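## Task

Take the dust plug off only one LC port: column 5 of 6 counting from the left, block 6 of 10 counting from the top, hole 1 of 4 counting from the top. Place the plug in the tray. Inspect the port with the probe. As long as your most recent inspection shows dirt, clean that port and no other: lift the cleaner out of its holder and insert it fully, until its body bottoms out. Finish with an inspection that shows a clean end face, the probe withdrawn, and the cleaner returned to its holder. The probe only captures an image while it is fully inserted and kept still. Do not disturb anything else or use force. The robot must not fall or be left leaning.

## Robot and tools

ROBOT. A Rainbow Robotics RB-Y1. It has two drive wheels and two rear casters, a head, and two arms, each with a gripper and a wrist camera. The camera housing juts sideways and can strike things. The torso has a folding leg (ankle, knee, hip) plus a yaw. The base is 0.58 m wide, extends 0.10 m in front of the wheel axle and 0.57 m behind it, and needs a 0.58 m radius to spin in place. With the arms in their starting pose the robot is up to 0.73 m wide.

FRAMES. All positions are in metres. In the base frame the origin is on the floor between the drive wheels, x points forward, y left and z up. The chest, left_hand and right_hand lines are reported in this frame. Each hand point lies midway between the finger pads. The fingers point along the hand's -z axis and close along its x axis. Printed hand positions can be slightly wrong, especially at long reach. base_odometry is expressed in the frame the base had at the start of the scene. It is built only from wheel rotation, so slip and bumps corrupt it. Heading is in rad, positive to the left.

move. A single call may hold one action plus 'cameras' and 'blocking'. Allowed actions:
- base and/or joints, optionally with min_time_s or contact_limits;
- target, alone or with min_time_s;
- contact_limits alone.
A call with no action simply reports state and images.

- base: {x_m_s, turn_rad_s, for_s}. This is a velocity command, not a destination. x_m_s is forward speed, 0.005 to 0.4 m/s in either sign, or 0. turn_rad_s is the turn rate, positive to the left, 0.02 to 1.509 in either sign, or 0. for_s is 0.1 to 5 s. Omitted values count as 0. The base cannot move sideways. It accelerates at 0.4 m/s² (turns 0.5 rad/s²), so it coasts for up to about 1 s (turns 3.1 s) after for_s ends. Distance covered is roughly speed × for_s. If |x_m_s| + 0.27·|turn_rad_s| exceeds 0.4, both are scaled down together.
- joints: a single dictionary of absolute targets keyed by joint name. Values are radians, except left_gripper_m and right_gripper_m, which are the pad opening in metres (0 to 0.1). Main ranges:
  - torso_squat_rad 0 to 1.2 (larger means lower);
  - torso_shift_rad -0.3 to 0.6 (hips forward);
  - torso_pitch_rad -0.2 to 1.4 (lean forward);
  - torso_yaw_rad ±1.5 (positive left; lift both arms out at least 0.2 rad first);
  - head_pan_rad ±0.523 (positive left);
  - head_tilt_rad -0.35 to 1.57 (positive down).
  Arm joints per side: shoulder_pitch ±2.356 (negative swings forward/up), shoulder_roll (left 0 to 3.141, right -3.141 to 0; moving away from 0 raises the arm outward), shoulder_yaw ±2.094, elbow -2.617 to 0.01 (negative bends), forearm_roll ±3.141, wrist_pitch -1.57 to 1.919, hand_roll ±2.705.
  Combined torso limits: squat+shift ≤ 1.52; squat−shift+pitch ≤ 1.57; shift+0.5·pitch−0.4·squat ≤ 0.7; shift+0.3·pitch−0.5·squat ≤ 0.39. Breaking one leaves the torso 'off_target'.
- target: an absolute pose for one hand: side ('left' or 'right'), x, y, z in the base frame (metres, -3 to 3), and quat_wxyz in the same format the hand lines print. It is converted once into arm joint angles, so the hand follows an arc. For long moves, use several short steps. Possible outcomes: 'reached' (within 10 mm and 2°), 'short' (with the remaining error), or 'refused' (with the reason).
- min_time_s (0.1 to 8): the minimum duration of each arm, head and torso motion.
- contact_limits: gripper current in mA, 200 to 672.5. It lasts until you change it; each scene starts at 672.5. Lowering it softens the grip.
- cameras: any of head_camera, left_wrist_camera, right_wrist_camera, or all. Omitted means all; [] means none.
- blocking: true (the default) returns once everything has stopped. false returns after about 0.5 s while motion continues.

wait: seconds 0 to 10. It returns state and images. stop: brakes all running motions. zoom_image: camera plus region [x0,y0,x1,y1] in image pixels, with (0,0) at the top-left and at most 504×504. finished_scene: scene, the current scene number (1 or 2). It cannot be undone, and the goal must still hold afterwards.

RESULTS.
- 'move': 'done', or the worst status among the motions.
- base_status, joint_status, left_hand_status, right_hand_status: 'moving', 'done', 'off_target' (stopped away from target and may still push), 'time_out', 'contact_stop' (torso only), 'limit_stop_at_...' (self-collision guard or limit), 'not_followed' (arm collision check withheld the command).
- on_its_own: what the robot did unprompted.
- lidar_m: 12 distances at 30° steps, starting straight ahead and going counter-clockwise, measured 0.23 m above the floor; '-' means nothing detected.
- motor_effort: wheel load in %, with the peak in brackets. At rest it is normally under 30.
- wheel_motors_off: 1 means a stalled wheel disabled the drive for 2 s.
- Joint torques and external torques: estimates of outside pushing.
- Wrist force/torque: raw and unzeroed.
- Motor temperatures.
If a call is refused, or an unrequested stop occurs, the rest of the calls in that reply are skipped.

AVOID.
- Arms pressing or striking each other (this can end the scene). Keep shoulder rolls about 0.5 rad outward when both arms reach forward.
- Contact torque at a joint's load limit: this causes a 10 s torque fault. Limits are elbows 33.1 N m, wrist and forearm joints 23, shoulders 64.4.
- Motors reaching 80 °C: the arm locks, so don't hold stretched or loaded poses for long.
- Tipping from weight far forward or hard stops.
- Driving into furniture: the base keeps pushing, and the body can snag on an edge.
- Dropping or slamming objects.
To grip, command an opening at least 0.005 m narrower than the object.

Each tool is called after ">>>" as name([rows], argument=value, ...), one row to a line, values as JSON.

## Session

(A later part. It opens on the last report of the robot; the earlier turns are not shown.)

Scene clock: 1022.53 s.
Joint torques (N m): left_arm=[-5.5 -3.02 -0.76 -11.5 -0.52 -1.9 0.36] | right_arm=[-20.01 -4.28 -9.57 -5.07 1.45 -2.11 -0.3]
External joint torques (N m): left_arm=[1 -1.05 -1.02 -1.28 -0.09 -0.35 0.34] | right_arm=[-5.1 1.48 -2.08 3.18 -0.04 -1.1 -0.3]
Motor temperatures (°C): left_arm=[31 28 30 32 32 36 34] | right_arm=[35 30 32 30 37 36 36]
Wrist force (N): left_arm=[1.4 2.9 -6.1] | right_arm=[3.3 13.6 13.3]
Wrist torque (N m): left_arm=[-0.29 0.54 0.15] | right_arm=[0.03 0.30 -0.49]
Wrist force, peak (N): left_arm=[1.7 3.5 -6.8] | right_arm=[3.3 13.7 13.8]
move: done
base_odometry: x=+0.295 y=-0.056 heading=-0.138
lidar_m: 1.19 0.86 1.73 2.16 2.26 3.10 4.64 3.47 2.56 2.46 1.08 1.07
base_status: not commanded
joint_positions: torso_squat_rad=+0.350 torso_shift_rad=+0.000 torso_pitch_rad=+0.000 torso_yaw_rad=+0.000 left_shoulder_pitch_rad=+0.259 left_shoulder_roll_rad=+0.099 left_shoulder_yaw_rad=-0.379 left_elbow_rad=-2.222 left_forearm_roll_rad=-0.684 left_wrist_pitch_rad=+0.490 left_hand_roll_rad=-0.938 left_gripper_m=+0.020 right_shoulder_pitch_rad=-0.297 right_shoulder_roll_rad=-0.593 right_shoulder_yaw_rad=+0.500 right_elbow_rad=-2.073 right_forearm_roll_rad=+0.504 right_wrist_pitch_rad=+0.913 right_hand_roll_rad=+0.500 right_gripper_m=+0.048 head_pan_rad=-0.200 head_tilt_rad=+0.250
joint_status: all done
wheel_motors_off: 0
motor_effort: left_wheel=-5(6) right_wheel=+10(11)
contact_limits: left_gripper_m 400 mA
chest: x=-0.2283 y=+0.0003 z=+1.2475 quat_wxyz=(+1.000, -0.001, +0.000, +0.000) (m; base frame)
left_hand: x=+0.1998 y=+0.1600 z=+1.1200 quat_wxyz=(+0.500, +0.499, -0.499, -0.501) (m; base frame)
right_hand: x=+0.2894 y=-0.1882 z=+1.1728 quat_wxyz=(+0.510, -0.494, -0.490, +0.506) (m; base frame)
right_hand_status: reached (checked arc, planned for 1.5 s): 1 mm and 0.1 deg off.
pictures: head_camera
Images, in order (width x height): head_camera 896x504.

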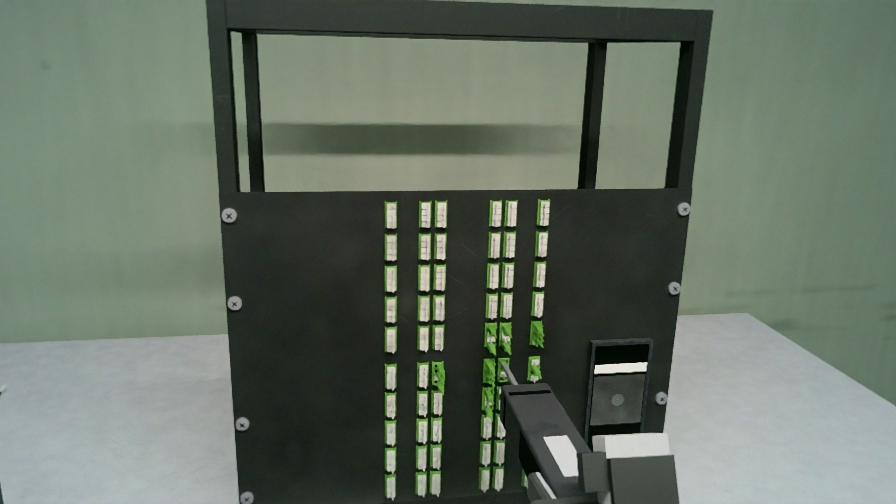

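Monitor shows an image.

>>> zoom_image(camera="head_camera", region=[585, 335, 660, 440])

>>> wait(seconds=1, cameras=["right_wrist_camera"])

>>> zoom_image(camera="right_wrist_camera", region=[400, 40, 520, 200])

Scaled by 4.800 from the camera's 896x504 image, which has a finer 1280x720 frame.

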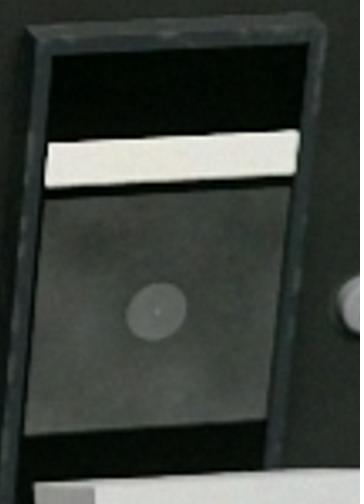

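Scene clock: 1027.67 s.
Joint torques (N m): left_arm=[-6 -3.03 -0.69 -11.24 -0.59 -1.77 0.29] | right_arm=[-20.19 -4.8 -10.2 -4.64 1.47 -2.24 -0.24]
External joint torques (N m): left_arm=[0.5 -1.07 -0.95 -1.02 -0.17 -0.21 0.27] | right_arm=[-5.27 0.96 -2.71 3.62 -0.02 -1.23 -0.24]
Motor temperatures (°C): left_arm=[31 28 30 32 32 36 34] | right_arm=[35 30 32 30 37 36 36]
Wrist force (N): left_arm=[1.6 3.5 -6.0] | right_arm=[3.5 13.2 13.3]
Wrist torque (N m): left_arm=[-0.41 0.54 0.12] | right_arm=[0.02 0.32 -0.50]
Wrist force, peak (N): left_arm=[1.5 3.6 -6.9] | right_arm=[3.1 13.6 13.8]
base_odometry: x=+0.295 y=-0.056 heading=-0.138
lidar_m: 1.19 0.87 1.74 2.16 2.26 3.13 4.63 3.47 2.56 2.45 1.06 1.09
base_status: not commanded
joint_positions: torso_squat_rad=+0.350 torso_shift_rad=+0.000 torso_pitch_rad=+0.000 torso_yaw_rad=+0.000 left_shoulder_pitch_rad=+0.259 left_shoulder_roll_rad=+0.099 left_shoulder_yaw_rad=-0.379 left_elbow_rad=-2.222 left_forearm_roll_rad=-0.684 left_wrist_pitch_rad=+0.490 left_hand_roll_rad=-0.938 left_gripper_m=+0.020 right_shoulder_pitch_rad=-0.297 right_shoulder_roll_rad=-0.593 right_shoulder_yaw_rad=+0.500 right_elbow_rad=-2.073 right_forearm_roll_rad=+0.504 right_wrist_pitch_rad=+0.913 right_hand_roll_rad=+0.500 right_gripper_m=+0.048 head_pan_rad=-0.200 head_tilt_rad=+0.250
joint_status: all done
wheel_motors_off: 0
motor_effort: left_wheel=-5(6) right_wheel=+11(11)
contact_limits: left_gripper_m 400 mA
chest: x=-0.2283 y=+0.0003 z=+1.2475 quat_wxyz=(+1.000, -0.001, +0.000, +0.000) (m; base frame)
left_hand: x=+0.1998 y=+0.1600 z=+1.1200 quat_wxyz=(+0.500, +0.499, -0.499, -0.501) (m; base frame)
right_hand: x=+0.2894 y=-0.1882 z=+1.1728 quat_wxyz=(+0.510, -0.494, -0.490, +0.506) (m; base frame)
right_hand_status: reached (checked arc, planned for 1.5 s): 1 mm and 0.1 deg off.
wait: 1.00 s; at rest from the start
pictures: right_wrist_camera
Images, in order (width x height): right_wrist_camera 644x364.

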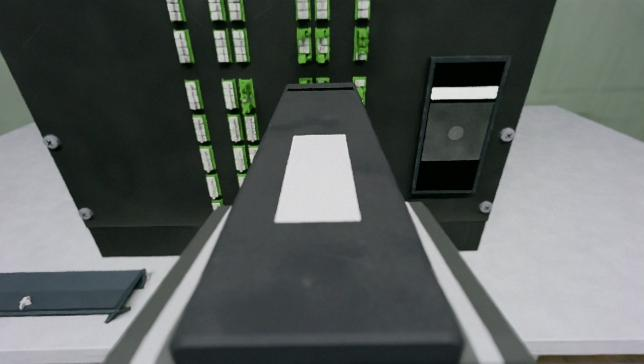

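Scaled by 3.150 from the camera's 644x364 image, which has a finer 1265x715 frame.

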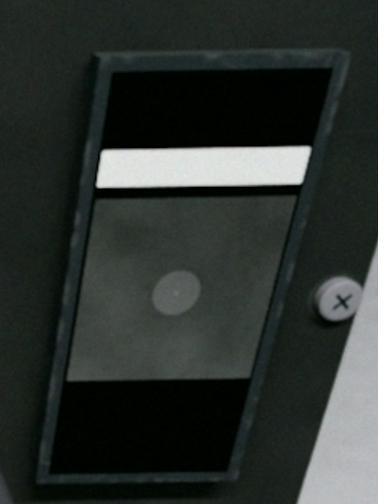

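>>> zoom_image(camera="right_wrist_camera", region=[435, 80, 500, 145])

>>> zoom_image(camera="right_wrist_camera", region=[445, 122, 467, 144])

>>> move(cameras=["head_camera"])

>>> zoom_image(camera="head_camera", region=[607, 390, 629, 412])

Scaled by 7.754 from the camera's 644x364 image, which has a finer 1265x715 frame.

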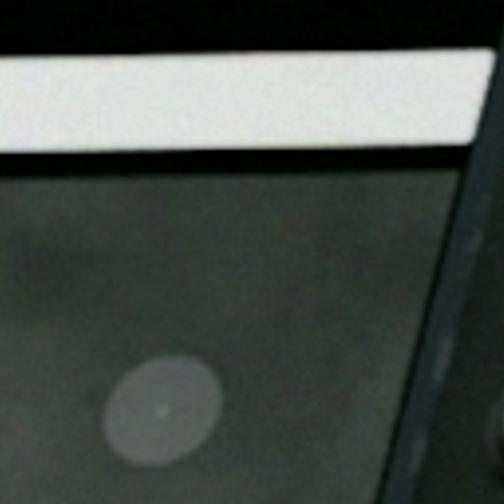

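Scaled by 22.909 from the camera's 644x364 image, which has a finer 1265x715 frame.

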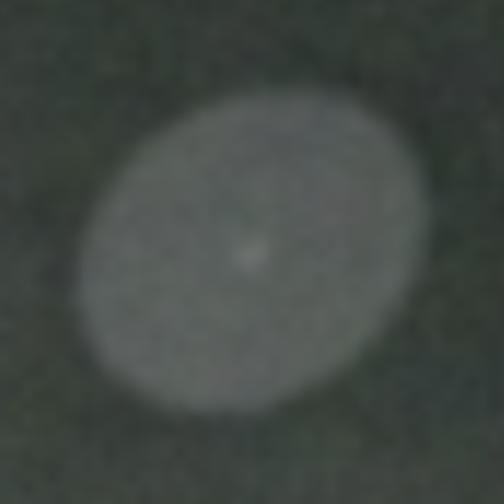

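Scene clock: 1041.13 s.
Joint torques (N m): left_arm=[-5.68 -2.54 -0.79 -11.26 -0.72 -1.87 0.35] | right_arm=[-20.09 -4.75 -9.63 -4.8 1.52 -2.21 -0.19]
External joint torques (N m): left_arm=[0.82 -0.58 -1.05 -1.04 -0.29 -0.31 0.33] | right_arm=[-5.18 1 -2.14 3.46 0.03 -1.2 -0.18]
Motor temperatures (°C): left_arm=[31 28 30 32 32 36 34] | right_arm=[35 30 32 30 37 36 36]
Wrist force (N): left_arm=[1.8 3.0 -6.2] | right_arm=[3.5 13.1 13.5]
Wrist torque (N m): left_arm=[-0.32 0.56 0.14] | right_arm=[0.04 0.32 -0.50]
Wrist force, peak (N): left_arm=[1.4 4.1 -6.8] | right_arm=[3.6 13.9 13.6]
base_odometry: x=+0.295 y=-0.056 heading=-0.138
lidar_m: 1.19 0.88 1.71 2.17 2.28 3.12 4.65 3.47 2.56 2.46 1.06 1.06
base_status: not commanded
joint_positions: torso_squat_rad=+0.350 torso_shift_rad=+0.000 torso_pitch_rad=+0.000 torso_yaw_rad=+0.000 left_shoulder_pitch_rad=+0.259 left_shoulder_roll_rad=+0.099 left_shoulder_yaw_rad=-0.379 left_elbow_rad=-2.222 left_forearm_roll_rad=-0.684 left_wrist_pitch_rad=+0.490 left_hand_roll_rad=-0.938 left_gripper_m=+0.020 right_shoulder_pitch_rad=-0.297 right_shoulder_roll_rad=-0.593 right_shoulder_yaw_rad=+0.500 right_elbow_rad=-2.073 right_forearm_roll_rad=+0.504 right_wrist_pitch_rad=+0.913 right_hand_roll_rad=+0.500 right_gripper_m=+0.048 head_pan_rad=-0.200 head_tilt_rad=+0.250
joint_status: all done
wheel_motors_off: 0
motor_effort: left_wheel=-5(6) right_wheel=+10(11)
contact_limits: left_gripper_m 400 mA
chest: x=-0.2283 y=+0.0003 z=+1.2475 quat_wxyz=(+1.000, -0.001, +0.000, +0.000) (m; base frame)
left_hand: x=+0.1998 y=+0.1600 z=+1.1200 quat_wxyz=(+0.500, +0.499, -0.499, -0.501) (m; base frame)
right_hand: x=+0.2894 y=-0.1882 z=+1.1728 quat_wxyz=(+0.510, -0.494, -0.490, +0.506) (m; base frame)
right_hand_status: reached (checked arc, planned for 1.5 s): 1 mm and 0.1 deg off.
pictures: head_camera
Images, in order (width x height): head_camera 896x504.

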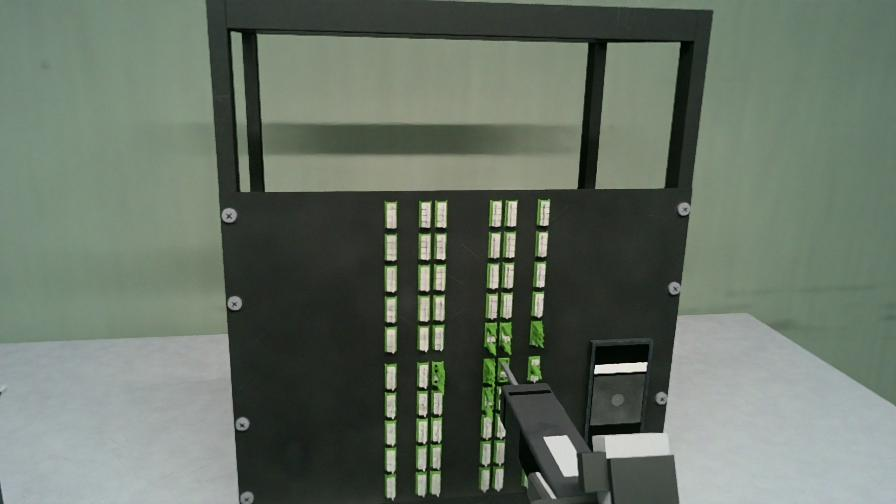

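Scaled by 22.909 from the camera's 896x504 image, which has a finer 1280x720 frame.

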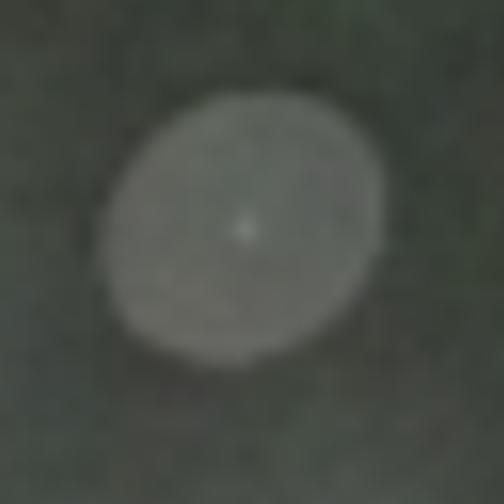

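>>> move(target={"side":"right","x":0.282,"y":-0.1882,"z":1.1732,"quat_wxyz":[0.5097,-0.4947,-0.4902,0.5052]}, min_time_s=2, cameras=[])

>>> move(target={"side":"right","x":0.262,"y":-0.1882,"z":1.1734,"quat_wxyz":[0.5097,-0.4947,-0.4902,0.5052]}, min_time_s=2, cameras=[])

>>> move(target={"side":"right","x":0.22,"y":-0.21,"z":1.12,"quat_wxyz":[0.5097,-0.4947,-0.4902,0.5052]}, min_time_s=2, cameras=["head_camera","right_wrist_camera"])

>>> zoom_image(camera="head_camera", region=[585, 335, 660, 460])

>>> zoom_image(camera="head_camera", region=[460, 340, 540, 420])

Scene clock: 1054.20 s.
Joint torques (N m): left_arm=[-5.82 -3.14 -0.77 -11.14 -0.64 -1.77 0.31] | right_arm=[-13.28 -6.24 -5.79 -9.54 2.12 -1.41 0.12]
External joint torques (N m): left_arm=[0.67 -1.18 -1.03 -0.92 -0.22 -0.22 0.29] | right_arm=[1.22 -0.55 1.61 -1.26 0.62 -0.4 0.13]
Motor temperatures (°C): left_arm=[31 28 30 32 32 36 34] | right_arm=[35 30 32 30 37 36 36]
Wrist force (N): left_arm=[1.4 3.1 -6.6] | right_arm=[4.9 12.7 -11.4]
Wrist torque (N m): left_arm=[-0.33 0.52 0.13] | right_arm=[0.06 0.15 -0.46]
Wrist force, peak (N): left_arm=[1.4 3.1 -7.1] | right_arm=[5.9 11.0 -19.1]
move: done
base_odometry: x=+0.295 y=-0.056 heading=-0.138
lidar_m: 1.18 0.88 1.72 2.17 2.27 3.11 4.64 3.47 2.56 2.46 1.07 1.07
base_status: not commanded
joint_positions: torso_squat_rad=+0.350 torso_shift_rad=+0.000 torso_pitch_rad=+0.000 torso_yaw_rad=+0.000 left_shoulder_pitch_rad=+0.259 left_shoulder_roll_rad=+0.099 left_shoulder_yaw_rad=-0.379 left_elbow_rad=-2.222 left_forearm_roll_rad=-0.684 left_wrist_pitch_rad=+0.490 left_hand_roll_rad=-0.938 left_gripper_m=+0.020 right_shoulder_pitch_rad=-0.278 right_shoulder_roll_rad=-0.597 right_shoulder_yaw_rad=+0.502 right_elbow_rad=-2.102 right_forearm_roll_rad=+0.511 right_wrist_pitch_rad=+0.925 right_hand_roll_rad=+0.502 right_gripper_m=+0.048 head_pan_rad=-0.200 head_tilt_rad=+0.250
joint_status: all done
wheel_motors_off: 0
motor_effort: left_wheel=-5(6) right_wheel=+9(11)
contact_limits: left_gripper_m 400 mA
chest: x=-0.2281 y=+0.0003 z=+1.2475 quat_wxyz=(+1.000, -0.001, +0.000, +0.000) (m; base frame)
left_hand: x=+0.2000 y=+0.1600 z=+1.1198 quat_wxyz=(+0.500, +0.499, -0.499, -0.502) (m; base frame)
right_hand: x=+0.2826 y=-0.1882 z=+1.1730 quat_wxyz=(+0.510, -0.494, -0.490, +0.505) (m; base frame)
right_hand_status: reached (checked arc, planned for 2.0 s): 1 mm and 0.0 deg off.
pictures: none
No camera images: "cameras" was empty.

Scene clock: 1056.53 s.
Joint torques (N m): left_arm=[-5.78 -2.93 -0.96 -11.38 -0.51 -1.71 0.28] | right_arm=[-12.1 -6.04 -6.51 -9.09 2 -1.05 0.21]
External joint torques (N m): left_arm=[0.71 -0.96 -1.22 -1.16 -0.08 -0.16 0.26] | right_arm=[1.21 -0.53 0.59 -0.76 0.48 -0.02 0.21]
Motor temperatures (°C): left_arm=[31 28 30 32 32 36 34] | right_arm=[35 30 32 30 37 36 36]
Wrist force (N): left_arm=[1.4 3.4 -6.3] | right_arm=[4.6 12.2 -11.4]
Wrist torque (N m): left_arm=[-0.35 0.52 0.14] | right_arm=[-0.08 0.05 -0.46]
Wrist force, peak (N): left_arm=[1.3 3.3 -7.1] | right_arm=[9.3 9.4 -13.9]
move: done
base_odometry: x=+0.295 y=-0.056 heading=-0.138
lidar_m: 1.19 0.87 1.72 2.17 2.27 3.11 4.63 3.48 2.55 2.45 1.07 1.06
base_status: not commanded
joint_positions: torso_squat_rad=+0.350 torso_shift_rad=+0.000 torso_pitch_rad=+0.000 torso_yaw_rad=+0.000 left_shoulder_pitch_rad=+0.259 left_shoulder_roll_rad=+0.099 left_shoulder_yaw_rad=-0.379 left_elbow_rad=-2.222 left_forearm_roll_rad=-0.684 left_wrist_pitch_rad=+0.490 left_hand_roll_rad=-0.938 left_gripper_m=+0.020 right_shoulder_pitch_rad=-0.222 right_shoulder_roll_rad=-0.609 right_shoulder_yaw_rad=+0.509 right_elbow_rad=-2.185 right_forearm_roll_rad=+0.532 right_wrist_pitch_rad=+0.954 right_hand_roll_rad=+0.511 right_gripper_m=+0.048 head_pan_rad=-0.200 head_tilt_rad=+0.250
joint_status: all done
wheel_motors_off: 0
motor_effort: left_wheel=-4(6) right_wheel=+9(10)
contact_limits: left_gripper_m 400 mA
chest: x=-0.2281 y=+0.0003 z=+1.2475 quat_wxyz=(+1.000, -0.001, +0.000, +0.000) (m; base frame)
left_hand: x=+0.2000 y=+0.1600 z=+1.1198 quat_wxyz=(+0.500, +0.499, -0.499, -0.502) (m; base frame)
right_hand: x=+0.2621 y=-0.1882 z=+1.1735 quat_wxyz=(+0.510, -0.495, -0.490, +0.505) (m; base frame)
right_hand_status: reached (checked arc, planned for 2.0 s): 0 mm and 0.0 deg off.
pictures: none
No camera images: "cameras" was empty.

Scene clock: 1058.87 s.
Joint torques (N m): left_arm=[-5.41 -3.08 -0.59 -11.14 -0.55 -1.84 0.3] | right_arm=[-8.31 -5.96 -5.88 -9.75 1.87 -0.94 -0.37]
External joint torques (N m): left_arm=[1.08 -1.12 -0.85 -0.92 -0.12 -0.28 0.28] | right_arm=[1.38 -0.32 0.48 -0.49 0.42 -0.22 -0.37]
Motor temperatures (°C): left_arm=[31 28 30 32 32 36 34] | right_arm=[35 30 32 30 37 36 36]
Wrist force (N): left_arm=[1.5 3.1 -6.2] | right_arm=[5.0 11.8 -11.5]
Wrist torque (N m): left_arm=[-0.30 0.51 0.16] | right_arm=[0.00 0.08 -0.45]
Wrist force, peak (N): left_arm=[1.8 3.3 -7.2] | right_arm=[5.3 12.5 -11.7]
move: done
base_odometry: x=+0.295 y=-0.056 heading=-0.138
lidar_m: 1.19 0.89 1.74 2.17 2.27 3.11 4.65 3.47 2.54 2.46 1.06 1.07
base_status: not commanded
joint_positions: torso_squat_rad=+0.350 torso_shift_rad=+0.000 torso_pitch_rad=+0.000 torso_yaw_rad=+0.000 left_shoulder_pitch_rad=+0.259 left_shoulder_roll_rad=+0.099 left_shoulder_yaw_rad=-0.379 left_elbow_rad=-2.222 left_forearm_roll_rad=-0.684 left_wrist_pitch_rad=+0.490 left_hand_roll_rad=-0.938 left_gripper_m=+0.020 right_shoulder_pitch_rad=+0.017 right_shoulder_roll_rad=-0.644 right_shoulder_yaw_rad=+0.526 right_elbow_rad=-2.209 right_forearm_roll_rad=+0.743 right_wrist_pitch_rad=+0.813 right_hand_roll_rad=+0.355 right_gripper_m=+0.048 head_pan_rad=-0.200 head_tilt_rad=+0.250
joint_status: all done
wheel_motors_off: 0
motor_effort: left_wheel=-5(6) right_wheel=+9(10)
contact_limits: left_gripper_m 400 mA
chest: x=-0.2281 y=+0.0003 z=+1.2475 quat_wxyz=(+1.000, -0.001, +0.000, +0.000) (m; base frame)
left_hand: x=+0.2000 y=+0.1600 z=+1.1198 quat_wxyz=(+0.500, +0.499, -0.499, -0.502) (m; base frame)
right_hand: x=+0.2199 y=-0.2094 z=+1.1196 quat_wxyz=(+0.511, -0.493, -0.487, +0.509) (m; base frame)
right_hand_status: reached (checked arc, planned for 2.0 s): 1 mm and 0.6 deg off.
pictures: head_camera, right_wrist_camera
Images, in order (width x height): head_camera 896x504, right_wrist_camera 644x364.

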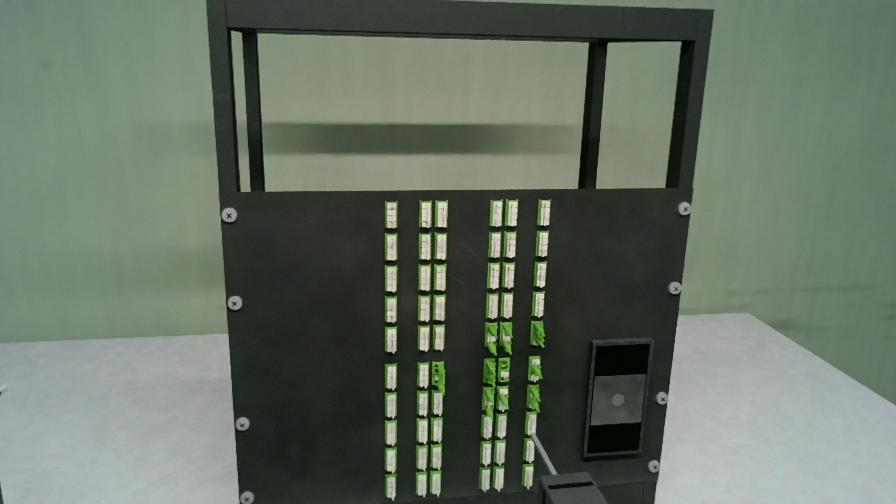

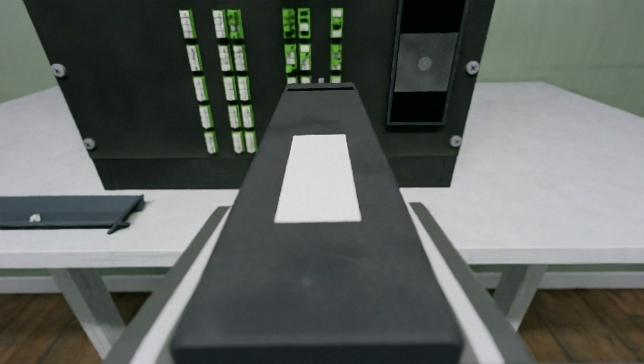

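Scaled by 4.032 from the camera's 896x504 image, which has a finer 1280x720 frame.

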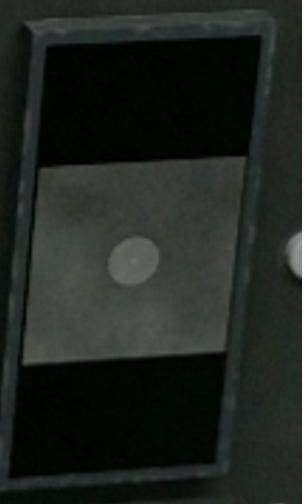

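Scaled by 6.300 from the camera's 896x504 image, which has a finer 1280x720 frame.

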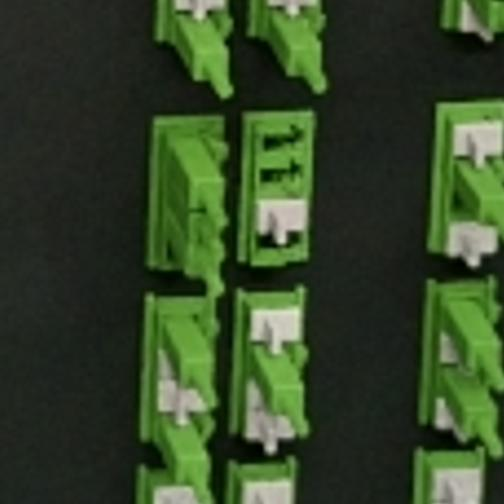

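>>> move(target={"side":"right","x":0.2,"y":-0.27,"z":1.06,"quat_wxyz":[0.5097,-0.4947,-0.4902,0.5052]}, min_time_s=2, cameras=[])

>>> move(target={"side":"right","x":0.25,"y":-0.27,"z":1.06,"quat_wxyz":[0.5097,-0.4947,-0.4902,0.5052]}, min_time_s=2, cameras=["right_wrist_camera","head_camera"])

>>> zoom_image(camera="right_wrist_camera", region=[340, 0, 440, 90])

Scene clock: 1073.90 s.
Joint torques (N m): left_arm=[-6 -2.96 -0.64 -11.39 -0.48 -1.88 0.3] | right_arm=[-6.24 -7.51 -7.35 -9.21 1.38 0 -0.24]
External joint torques (N m): left_arm=[0.5 -1 -0.9 -1.17 -0.05 -0.33 0.29] | right_arm=[0.78 -0.38 -1.06 0.33 0.39 0.04 -0.24]
Motor temperatures (°C): left_arm=[31 28 30 32 32 36 34] | right_arm=[35 30 32 30 37 36 36]
Wrist force (N): left_arm=[1.1 3.7 -6.7] | right_arm=[4.8 11.9 -11.4]
Wrist torque (N m): left_arm=[-0.41 0.46 0.14] | right_arm=[-0.03 0.07 -0.44]
Wrist force, peak (N): left_arm=[1.4 3.4 -7.2] | right_arm=[4.8 12.5 -12.0]
move: done
base_odometry: x=+0.295 y=-0.056 heading=-0.138
lidar_m: 1.18 0.89 1.72 2.16 2.26 3.12 4.65 3.46 2.55 2.46 1.08 1.09
base_status: not commanded
joint_positions: torso_squat_rad=+0.350 torso_shift_rad=+0.000 torso_pitch_rad=+0.000 torso_yaw_rad=+0.000 left_shoulder_pitch_rad=+0.259 left_shoulder_roll_rad=+0.099 left_shoulder_yaw_rad=-0.379 left_elbow_rad=-2.222 left_forearm_roll_rad=-0.684 left_wrist_pitch_rad=+0.490 left_hand_roll_rad=-0.938 left_gripper_m=+0.020 right_shoulder_pitch_rad=+0.230 right_shoulder_roll_rad=-0.656 right_shoulder_yaw_rad=+0.395 right_elbow_rad=-2.051 right_forearm_roll_rad=+1.041 right_wrist_pitch_rad=+0.516 right_hand_roll_rad=+0.020 right_gripper_m=+0.048 head_pan_rad=-0.200 head_tilt_rad=+0.250
joint_status: all done
wheel_motors_off: 0
motor_effort: left_wheel=-4(6) right_wheel=+9(10)
contact_limits: left_gripper_m 400 mA
chest: x=-0.2281 y=+0.0003 z=+1.2475 quat_wxyz=(+1.000, -0.001, +0.000, +0.000) (m; base frame)
left_hand: x=+0.2000 y=+0.1600 z=+1.1198 quat_wxyz=(+0.500, +0.499, -0.499, -0.502) (m; base frame)
right_hand: x=+0.1997 y=-0.2698 z=+1.0593 quat_wxyz=(+0.512, -0.493, -0.487, +0.508) (m; base frame)
right_hand_status: reached (checked arc, planned for 2.0 s): 1 mm and 0.6 deg off.
pictures: none
No camera images: "cameras" was empty.

Scene clock: 1076.23 s.
Joint torques (N m): left_arm=[-5.3 -2.89 -0.38 -11.49 -0.6 -1.8 0.1] | right_arm=[-11.93 -5.96 -5.94 -8.78 0.85 -0.29 0.06]
External joint torques (N m): left_arm=[1.19 -0.93 -0.64 -1.27 -0.18 -0.24 0.08] | right_arm=[-1.7 1.58 0.96 0.52 -0.1 -0.21 0.06]
Motor temperatures (°C): left_arm=[31 28 30 32 32 36 34] | right_arm=[35 30 32 30 37 36 36]
Wrist force (N): left_arm=[1.5 3.3 -6.3] | right_arm=[4.9 12.5 -11.3]
Wrist torque (N m): left_arm=[-0.36 0.51 0.15] | right_arm=[-0.12 0.05 -0.45]
Wrist force, peak (N): left_arm=[2.0 3.6 -6.7] | right_arm=[5.0 12.5 -11.5]
move: done
base_odometry: x=+0.295 y=-0.056 heading=-0.138
lidar_m: 1.19 0.88 1.71 2.16 2.25 3.11 4.63 3.48 2.55 2.46 1.07 1.08
base_status: not commanded
joint_positions: torso_squat_rad=+0.350 torso_shift_rad=+0.000 torso_pitch_rad=+0.000 torso_yaw_rad=+0.000 left_shoulder_pitch_rad=+0.259 left_shoulder_roll_rad=+0.099 left_shoulder_yaw_rad=-0.379 left_elbow_rad=-2.222 left_forearm_roll_rad=-0.684 left_wrist_pitch_rad=+0.490 left_hand_roll_rad=-0.938 left_gripper_m=+0.020 right_shoulder_pitch_rad=+0.058 right_shoulder_roll_rad=-0.629 right_shoulder_yaw_rad=+0.399 right_elbow_rad=-1.891 right_forearm_roll_rad=+0.976 right_wrist_pitch_rad=+0.494 right_hand_roll_rad=+0.037 right_gripper_m=+0.048 head_pan_rad=-0.200 head_tilt_rad=+0.250
joint_status: all done
wheel_motors_off: 0
motor_effort: left_wheel=-5(6) right_wheel=+9(10)
contact_limits: left_gripper_m 400 mA
chest: x=-0.2281 y=+0.0003 z=+1.2475 quat_wxyz=(+1.000, -0.001, +0.000, +0.000) (m; base frame)
left_hand: x=+0.2000 y=+0.1600 z=+1.1198 quat_wxyz=(+0.500, +0.499, -0.499, -0.502) (m; base frame)
right_hand: x=+0.2493 y=-0.2701 z=+1.0601 quat_wxyz=(+0.510, -0.494, -0.490, +0.506) (m; base frame)
right_hand_status: reached (checked arc, planned for 2.0 s): 1 mm and 0.1 deg off.
pictures: head_camera, right_wrist_camera
Images, in order (width x height): head_camera 896x504, right_wrist_camera 644x364.

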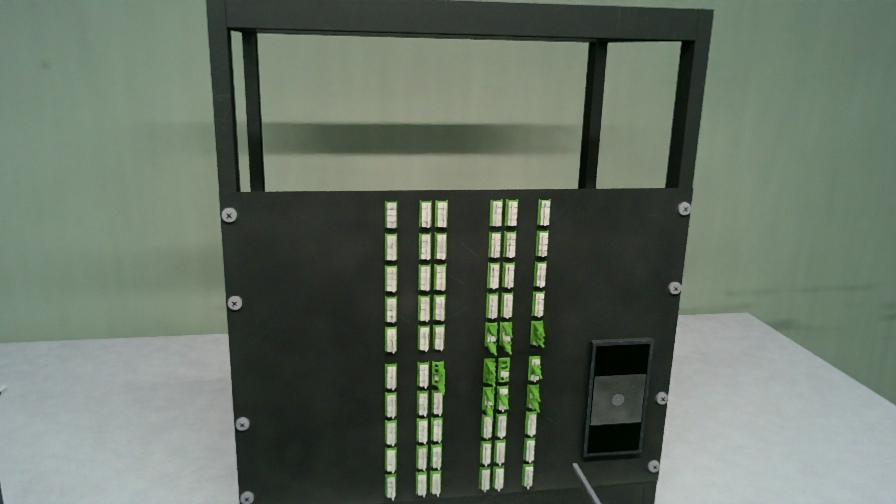

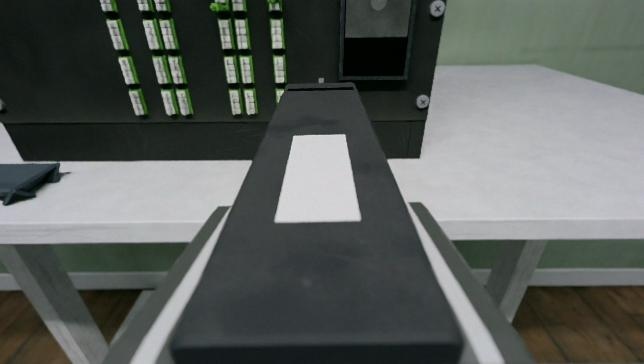

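Scaled by 5.040 from the camera's 644x364 image, which has a finer 1265x715 frame.

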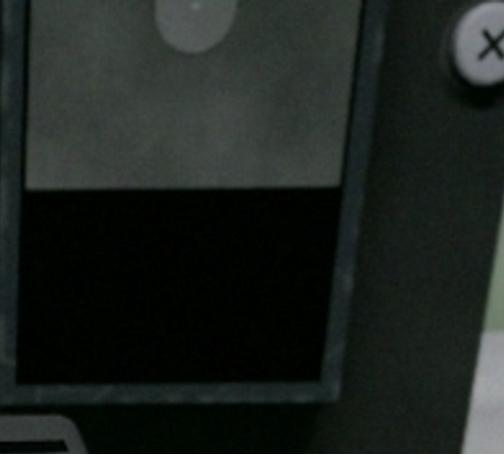

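Too low; raise.

>>> move(target={"side":"right","x":0.25,"y":-0.27,"z":1.095,"quat_wxyz":[0.5097,-0.4947,-0.4902,0.5052]}, min_time_s=2, cameras=["right_wrist_camera"])

>>> zoom_image(camera="right_wrist_camera", region=[360, 10, 410, 60])

Scene clock: 1084.40 s.
Joint torques (N m): left_arm=[-5.6 -2.71 -0.48 -11.37 -0.64 -1.86 0.27] | right_arm=[-11.46 -8.32 -7.07 -9.34 1.01 -0.17 0.1]
External joint torques (N m): left_arm=[0.89 -0.75 -0.74 -1.15 -0.21 -0.3 0.25] | right_arm=[-0.88 0.08 0.63 -0.54 -0.12 0.14 0.11]
Motor temperatures (°C): left_arm=[31 28 30 32 32 36 34] | right_arm=[35 30 32 30 37 36 36]
Wrist force (N): left_arm=[1.8 3.5 -6.3] | right_arm=[5.0 12.0 -11.3]
Wrist torque (N m): left_arm=[-0.38 0.55 0.12] | right_arm=[-0.04 0.08 -0.46]
Wrist force, peak (N): left_arm=[2.2 3.3 -7.0] | right_arm=[5.2 12.5 -11.5]
move: done
base_odometry: x=+0.295 y=-0.056 heading=-0.138
lidar_m: 1.19 0.87 1.73 2.18 2.25 3.12 4.64 3.47 2.55 2.46 1.06 1.06
base_status: not commanded
joint_positions: torso_squat_rad=+0.350 torso_shift_rad=+0.000 torso_pitch_rad=+0.000 torso_yaw_rad=+0.000 left_shoulder_pitch_rad=+0.259 left_shoulder_roll_rad=+0.099 left_shoulder_yaw_rad=-0.379 left_elbow_rad=-2.222 left_forearm_roll_rad=-0.684 left_wrist_pitch_rad=+0.490 left_hand_roll_rad=-0.938 left_gripper_m=+0.020 right_shoulder_pitch_rad=+0.026 right_shoulder_roll_rad=-0.718 right_shoulder_yaw_rad=+0.412 right_elbow_rad=-2.005 right_forearm_roll_rad=+0.797 right_wrist_pitch_rad=+0.589 right_hand_roll_rad=+0.146 right_gripper_m=+0.048 head_pan_rad=-0.200 head_tilt_rad=+0.250
joint_status: all done
wheel_motors_off: 0
motor_effort: left_wheel=-5(6) right_wheel=+9(10)
contact_limits: left_gripper_m 400 mA
chest: x=-0.2281 y=+0.0003 z=+1.2475 quat_wxyz=(+1.000, -0.001, +0.000, +0.000) (m; base frame)
left_hand: x=+0.2000 y=+0.1600 z=+1.1198 quat_wxyz=(+0.500, +0.499, -0.499, -0.502) (m; base frame)
right_hand: x=+0.2498 y=-0.2700 z=+1.0944 quat_wxyz=(+0.509, -0.495, -0.491, +0.505) (m; base frame)
right_hand_status: reached (checked arc, planned for 2.0 s): 1 mm and 0.1 deg off.
pictures: right_wrist_camera
Images, in order (width x height): right_wrist_camera 644x364.

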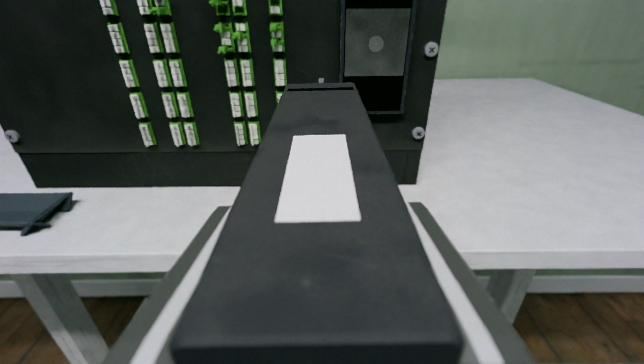

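Scaled by 10.080 from the camera's 644x364 image, which has a finer 1265x715 frame.

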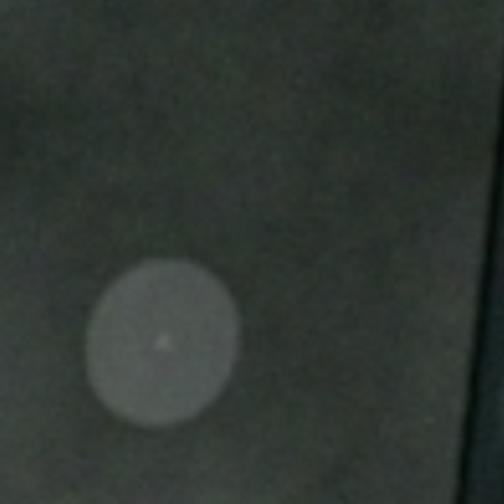

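>>> move(target={"side":"right","x":0.2,"y":-0.24,"z":1.12,"quat_wxyz":[0.5097,-0.4947,-0.4902,0.5052]}, min_time_s=2, cameras=["head_camera"])

>>> finished_scene(scene=1)

Scene clock: 1091.53 s.
Joint torques (N m): left_arm=[-5.52 -3.09 -0.72 -11.3 -0.62 -1.85 0.23] | right_arm=[-7.12 -7.1 -6.04 -9.68 1.38 -0.33 0.25]
External joint torques (N m): left_arm=[0.97 -1.13 -0.98 -1.08 -0.19 -0.3 0.22] | right_arm=[0.86 -0.14 0.56 -0.5 0.02 0.24 0.26]
Motor temperatures (°C): left_arm=[31 28 30 32 32 36 34] | right_arm=[35 30 32 31 37 36 36]
Wrist force (N): left_arm=[1.9 3.5 -6.0] | right_arm=[5.1 12.3 -11.1]
Wrist torque (N m): left_arm=[-0.36 0.57 0.13] | right_arm=[-0.09 0.07 -0.44]
Wrist force, peak (N): left_arm=[1.4 3.5 -7.1] | right_arm=[5.1 12.5 -11.3]
move: done
base_odometry: x=+0.295 y=-0.056 heading=-0.138
lidar_m: 1.20 0.87 1.73 2.16 2.27 3.11 4.64 3.45 2.55 2.47 1.07 1.07
base_status: not commanded
joint_positions: torso_squat_rad=+0.350 torso_shift_rad=+0.000 torso_pitch_rad=+0.000 torso_yaw_rad=+0.000 left_shoulder_pitch_rad=+0.259 left_shoulder_roll_rad=+0.099 left_shoulder_yaw_rad=-0.379 left_elbow_rad=-2.222 left_forearm_roll_rad=-0.684 left_wrist_pitch_rad=+0.490 left_hand_roll_rad=-0.938 left_gripper_m=+0.020 right_shoulder_pitch_rad=+0.137 right_shoulder_roll_rad=-0.720 right_shoulder_yaw_rad=+0.453 right_elbow_rad=-2.262 right_forearm_roll_rad=+0.770 right_wrist_pitch_rad=+0.737 right_hand_roll_rad=+0.278 right_gripper_m=+0.048 head_pan_rad=-0.200 head_tilt_rad=+0.250
joint_status: all done
wheel_motors_off: 0
motor_effort: left_wheel=-5(6) right_wheel=+9(10)
contact_limits: left_gripper_m 400 mA
chest: x=-0.2281 y=+0.0003 z=+1.2475 quat_wxyz=(+1.000, -0.001, +0.000, +0.000) (m; base frame)
left_hand: x=+0.2000 y=+0.1600 z=+1.1198 quat_wxyz=(+0.500, +0.499, -0.499, -0.502) (m; base frame)
right_hand: x=+0.2006 y=-0.2401 z=+1.1197 quat_wxyz=(+0.509, -0.495, -0.491, +0.505) (m; base frame)
right_hand_status: reached (checked arc, planned for 2.0 s): 1 mm and 0.1 deg off.
pictures: head_camera
Images, in order (width x height): head_camera 896x504.

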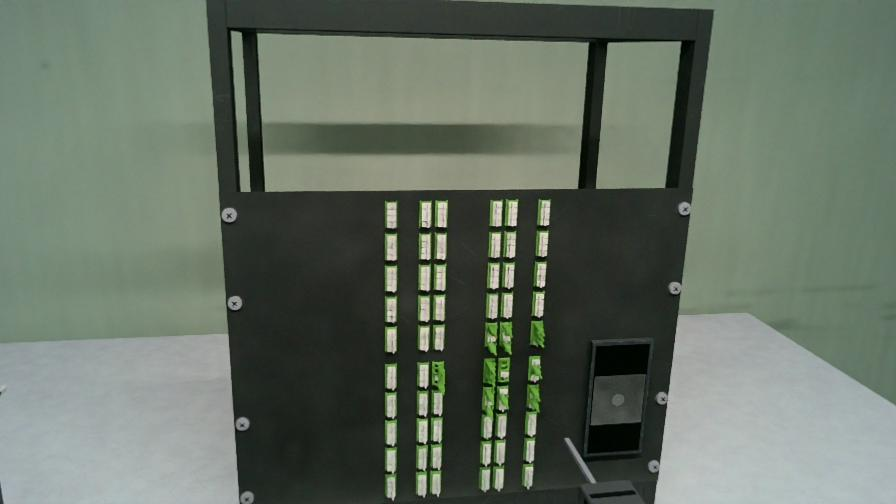

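The scene is finished: the task was done.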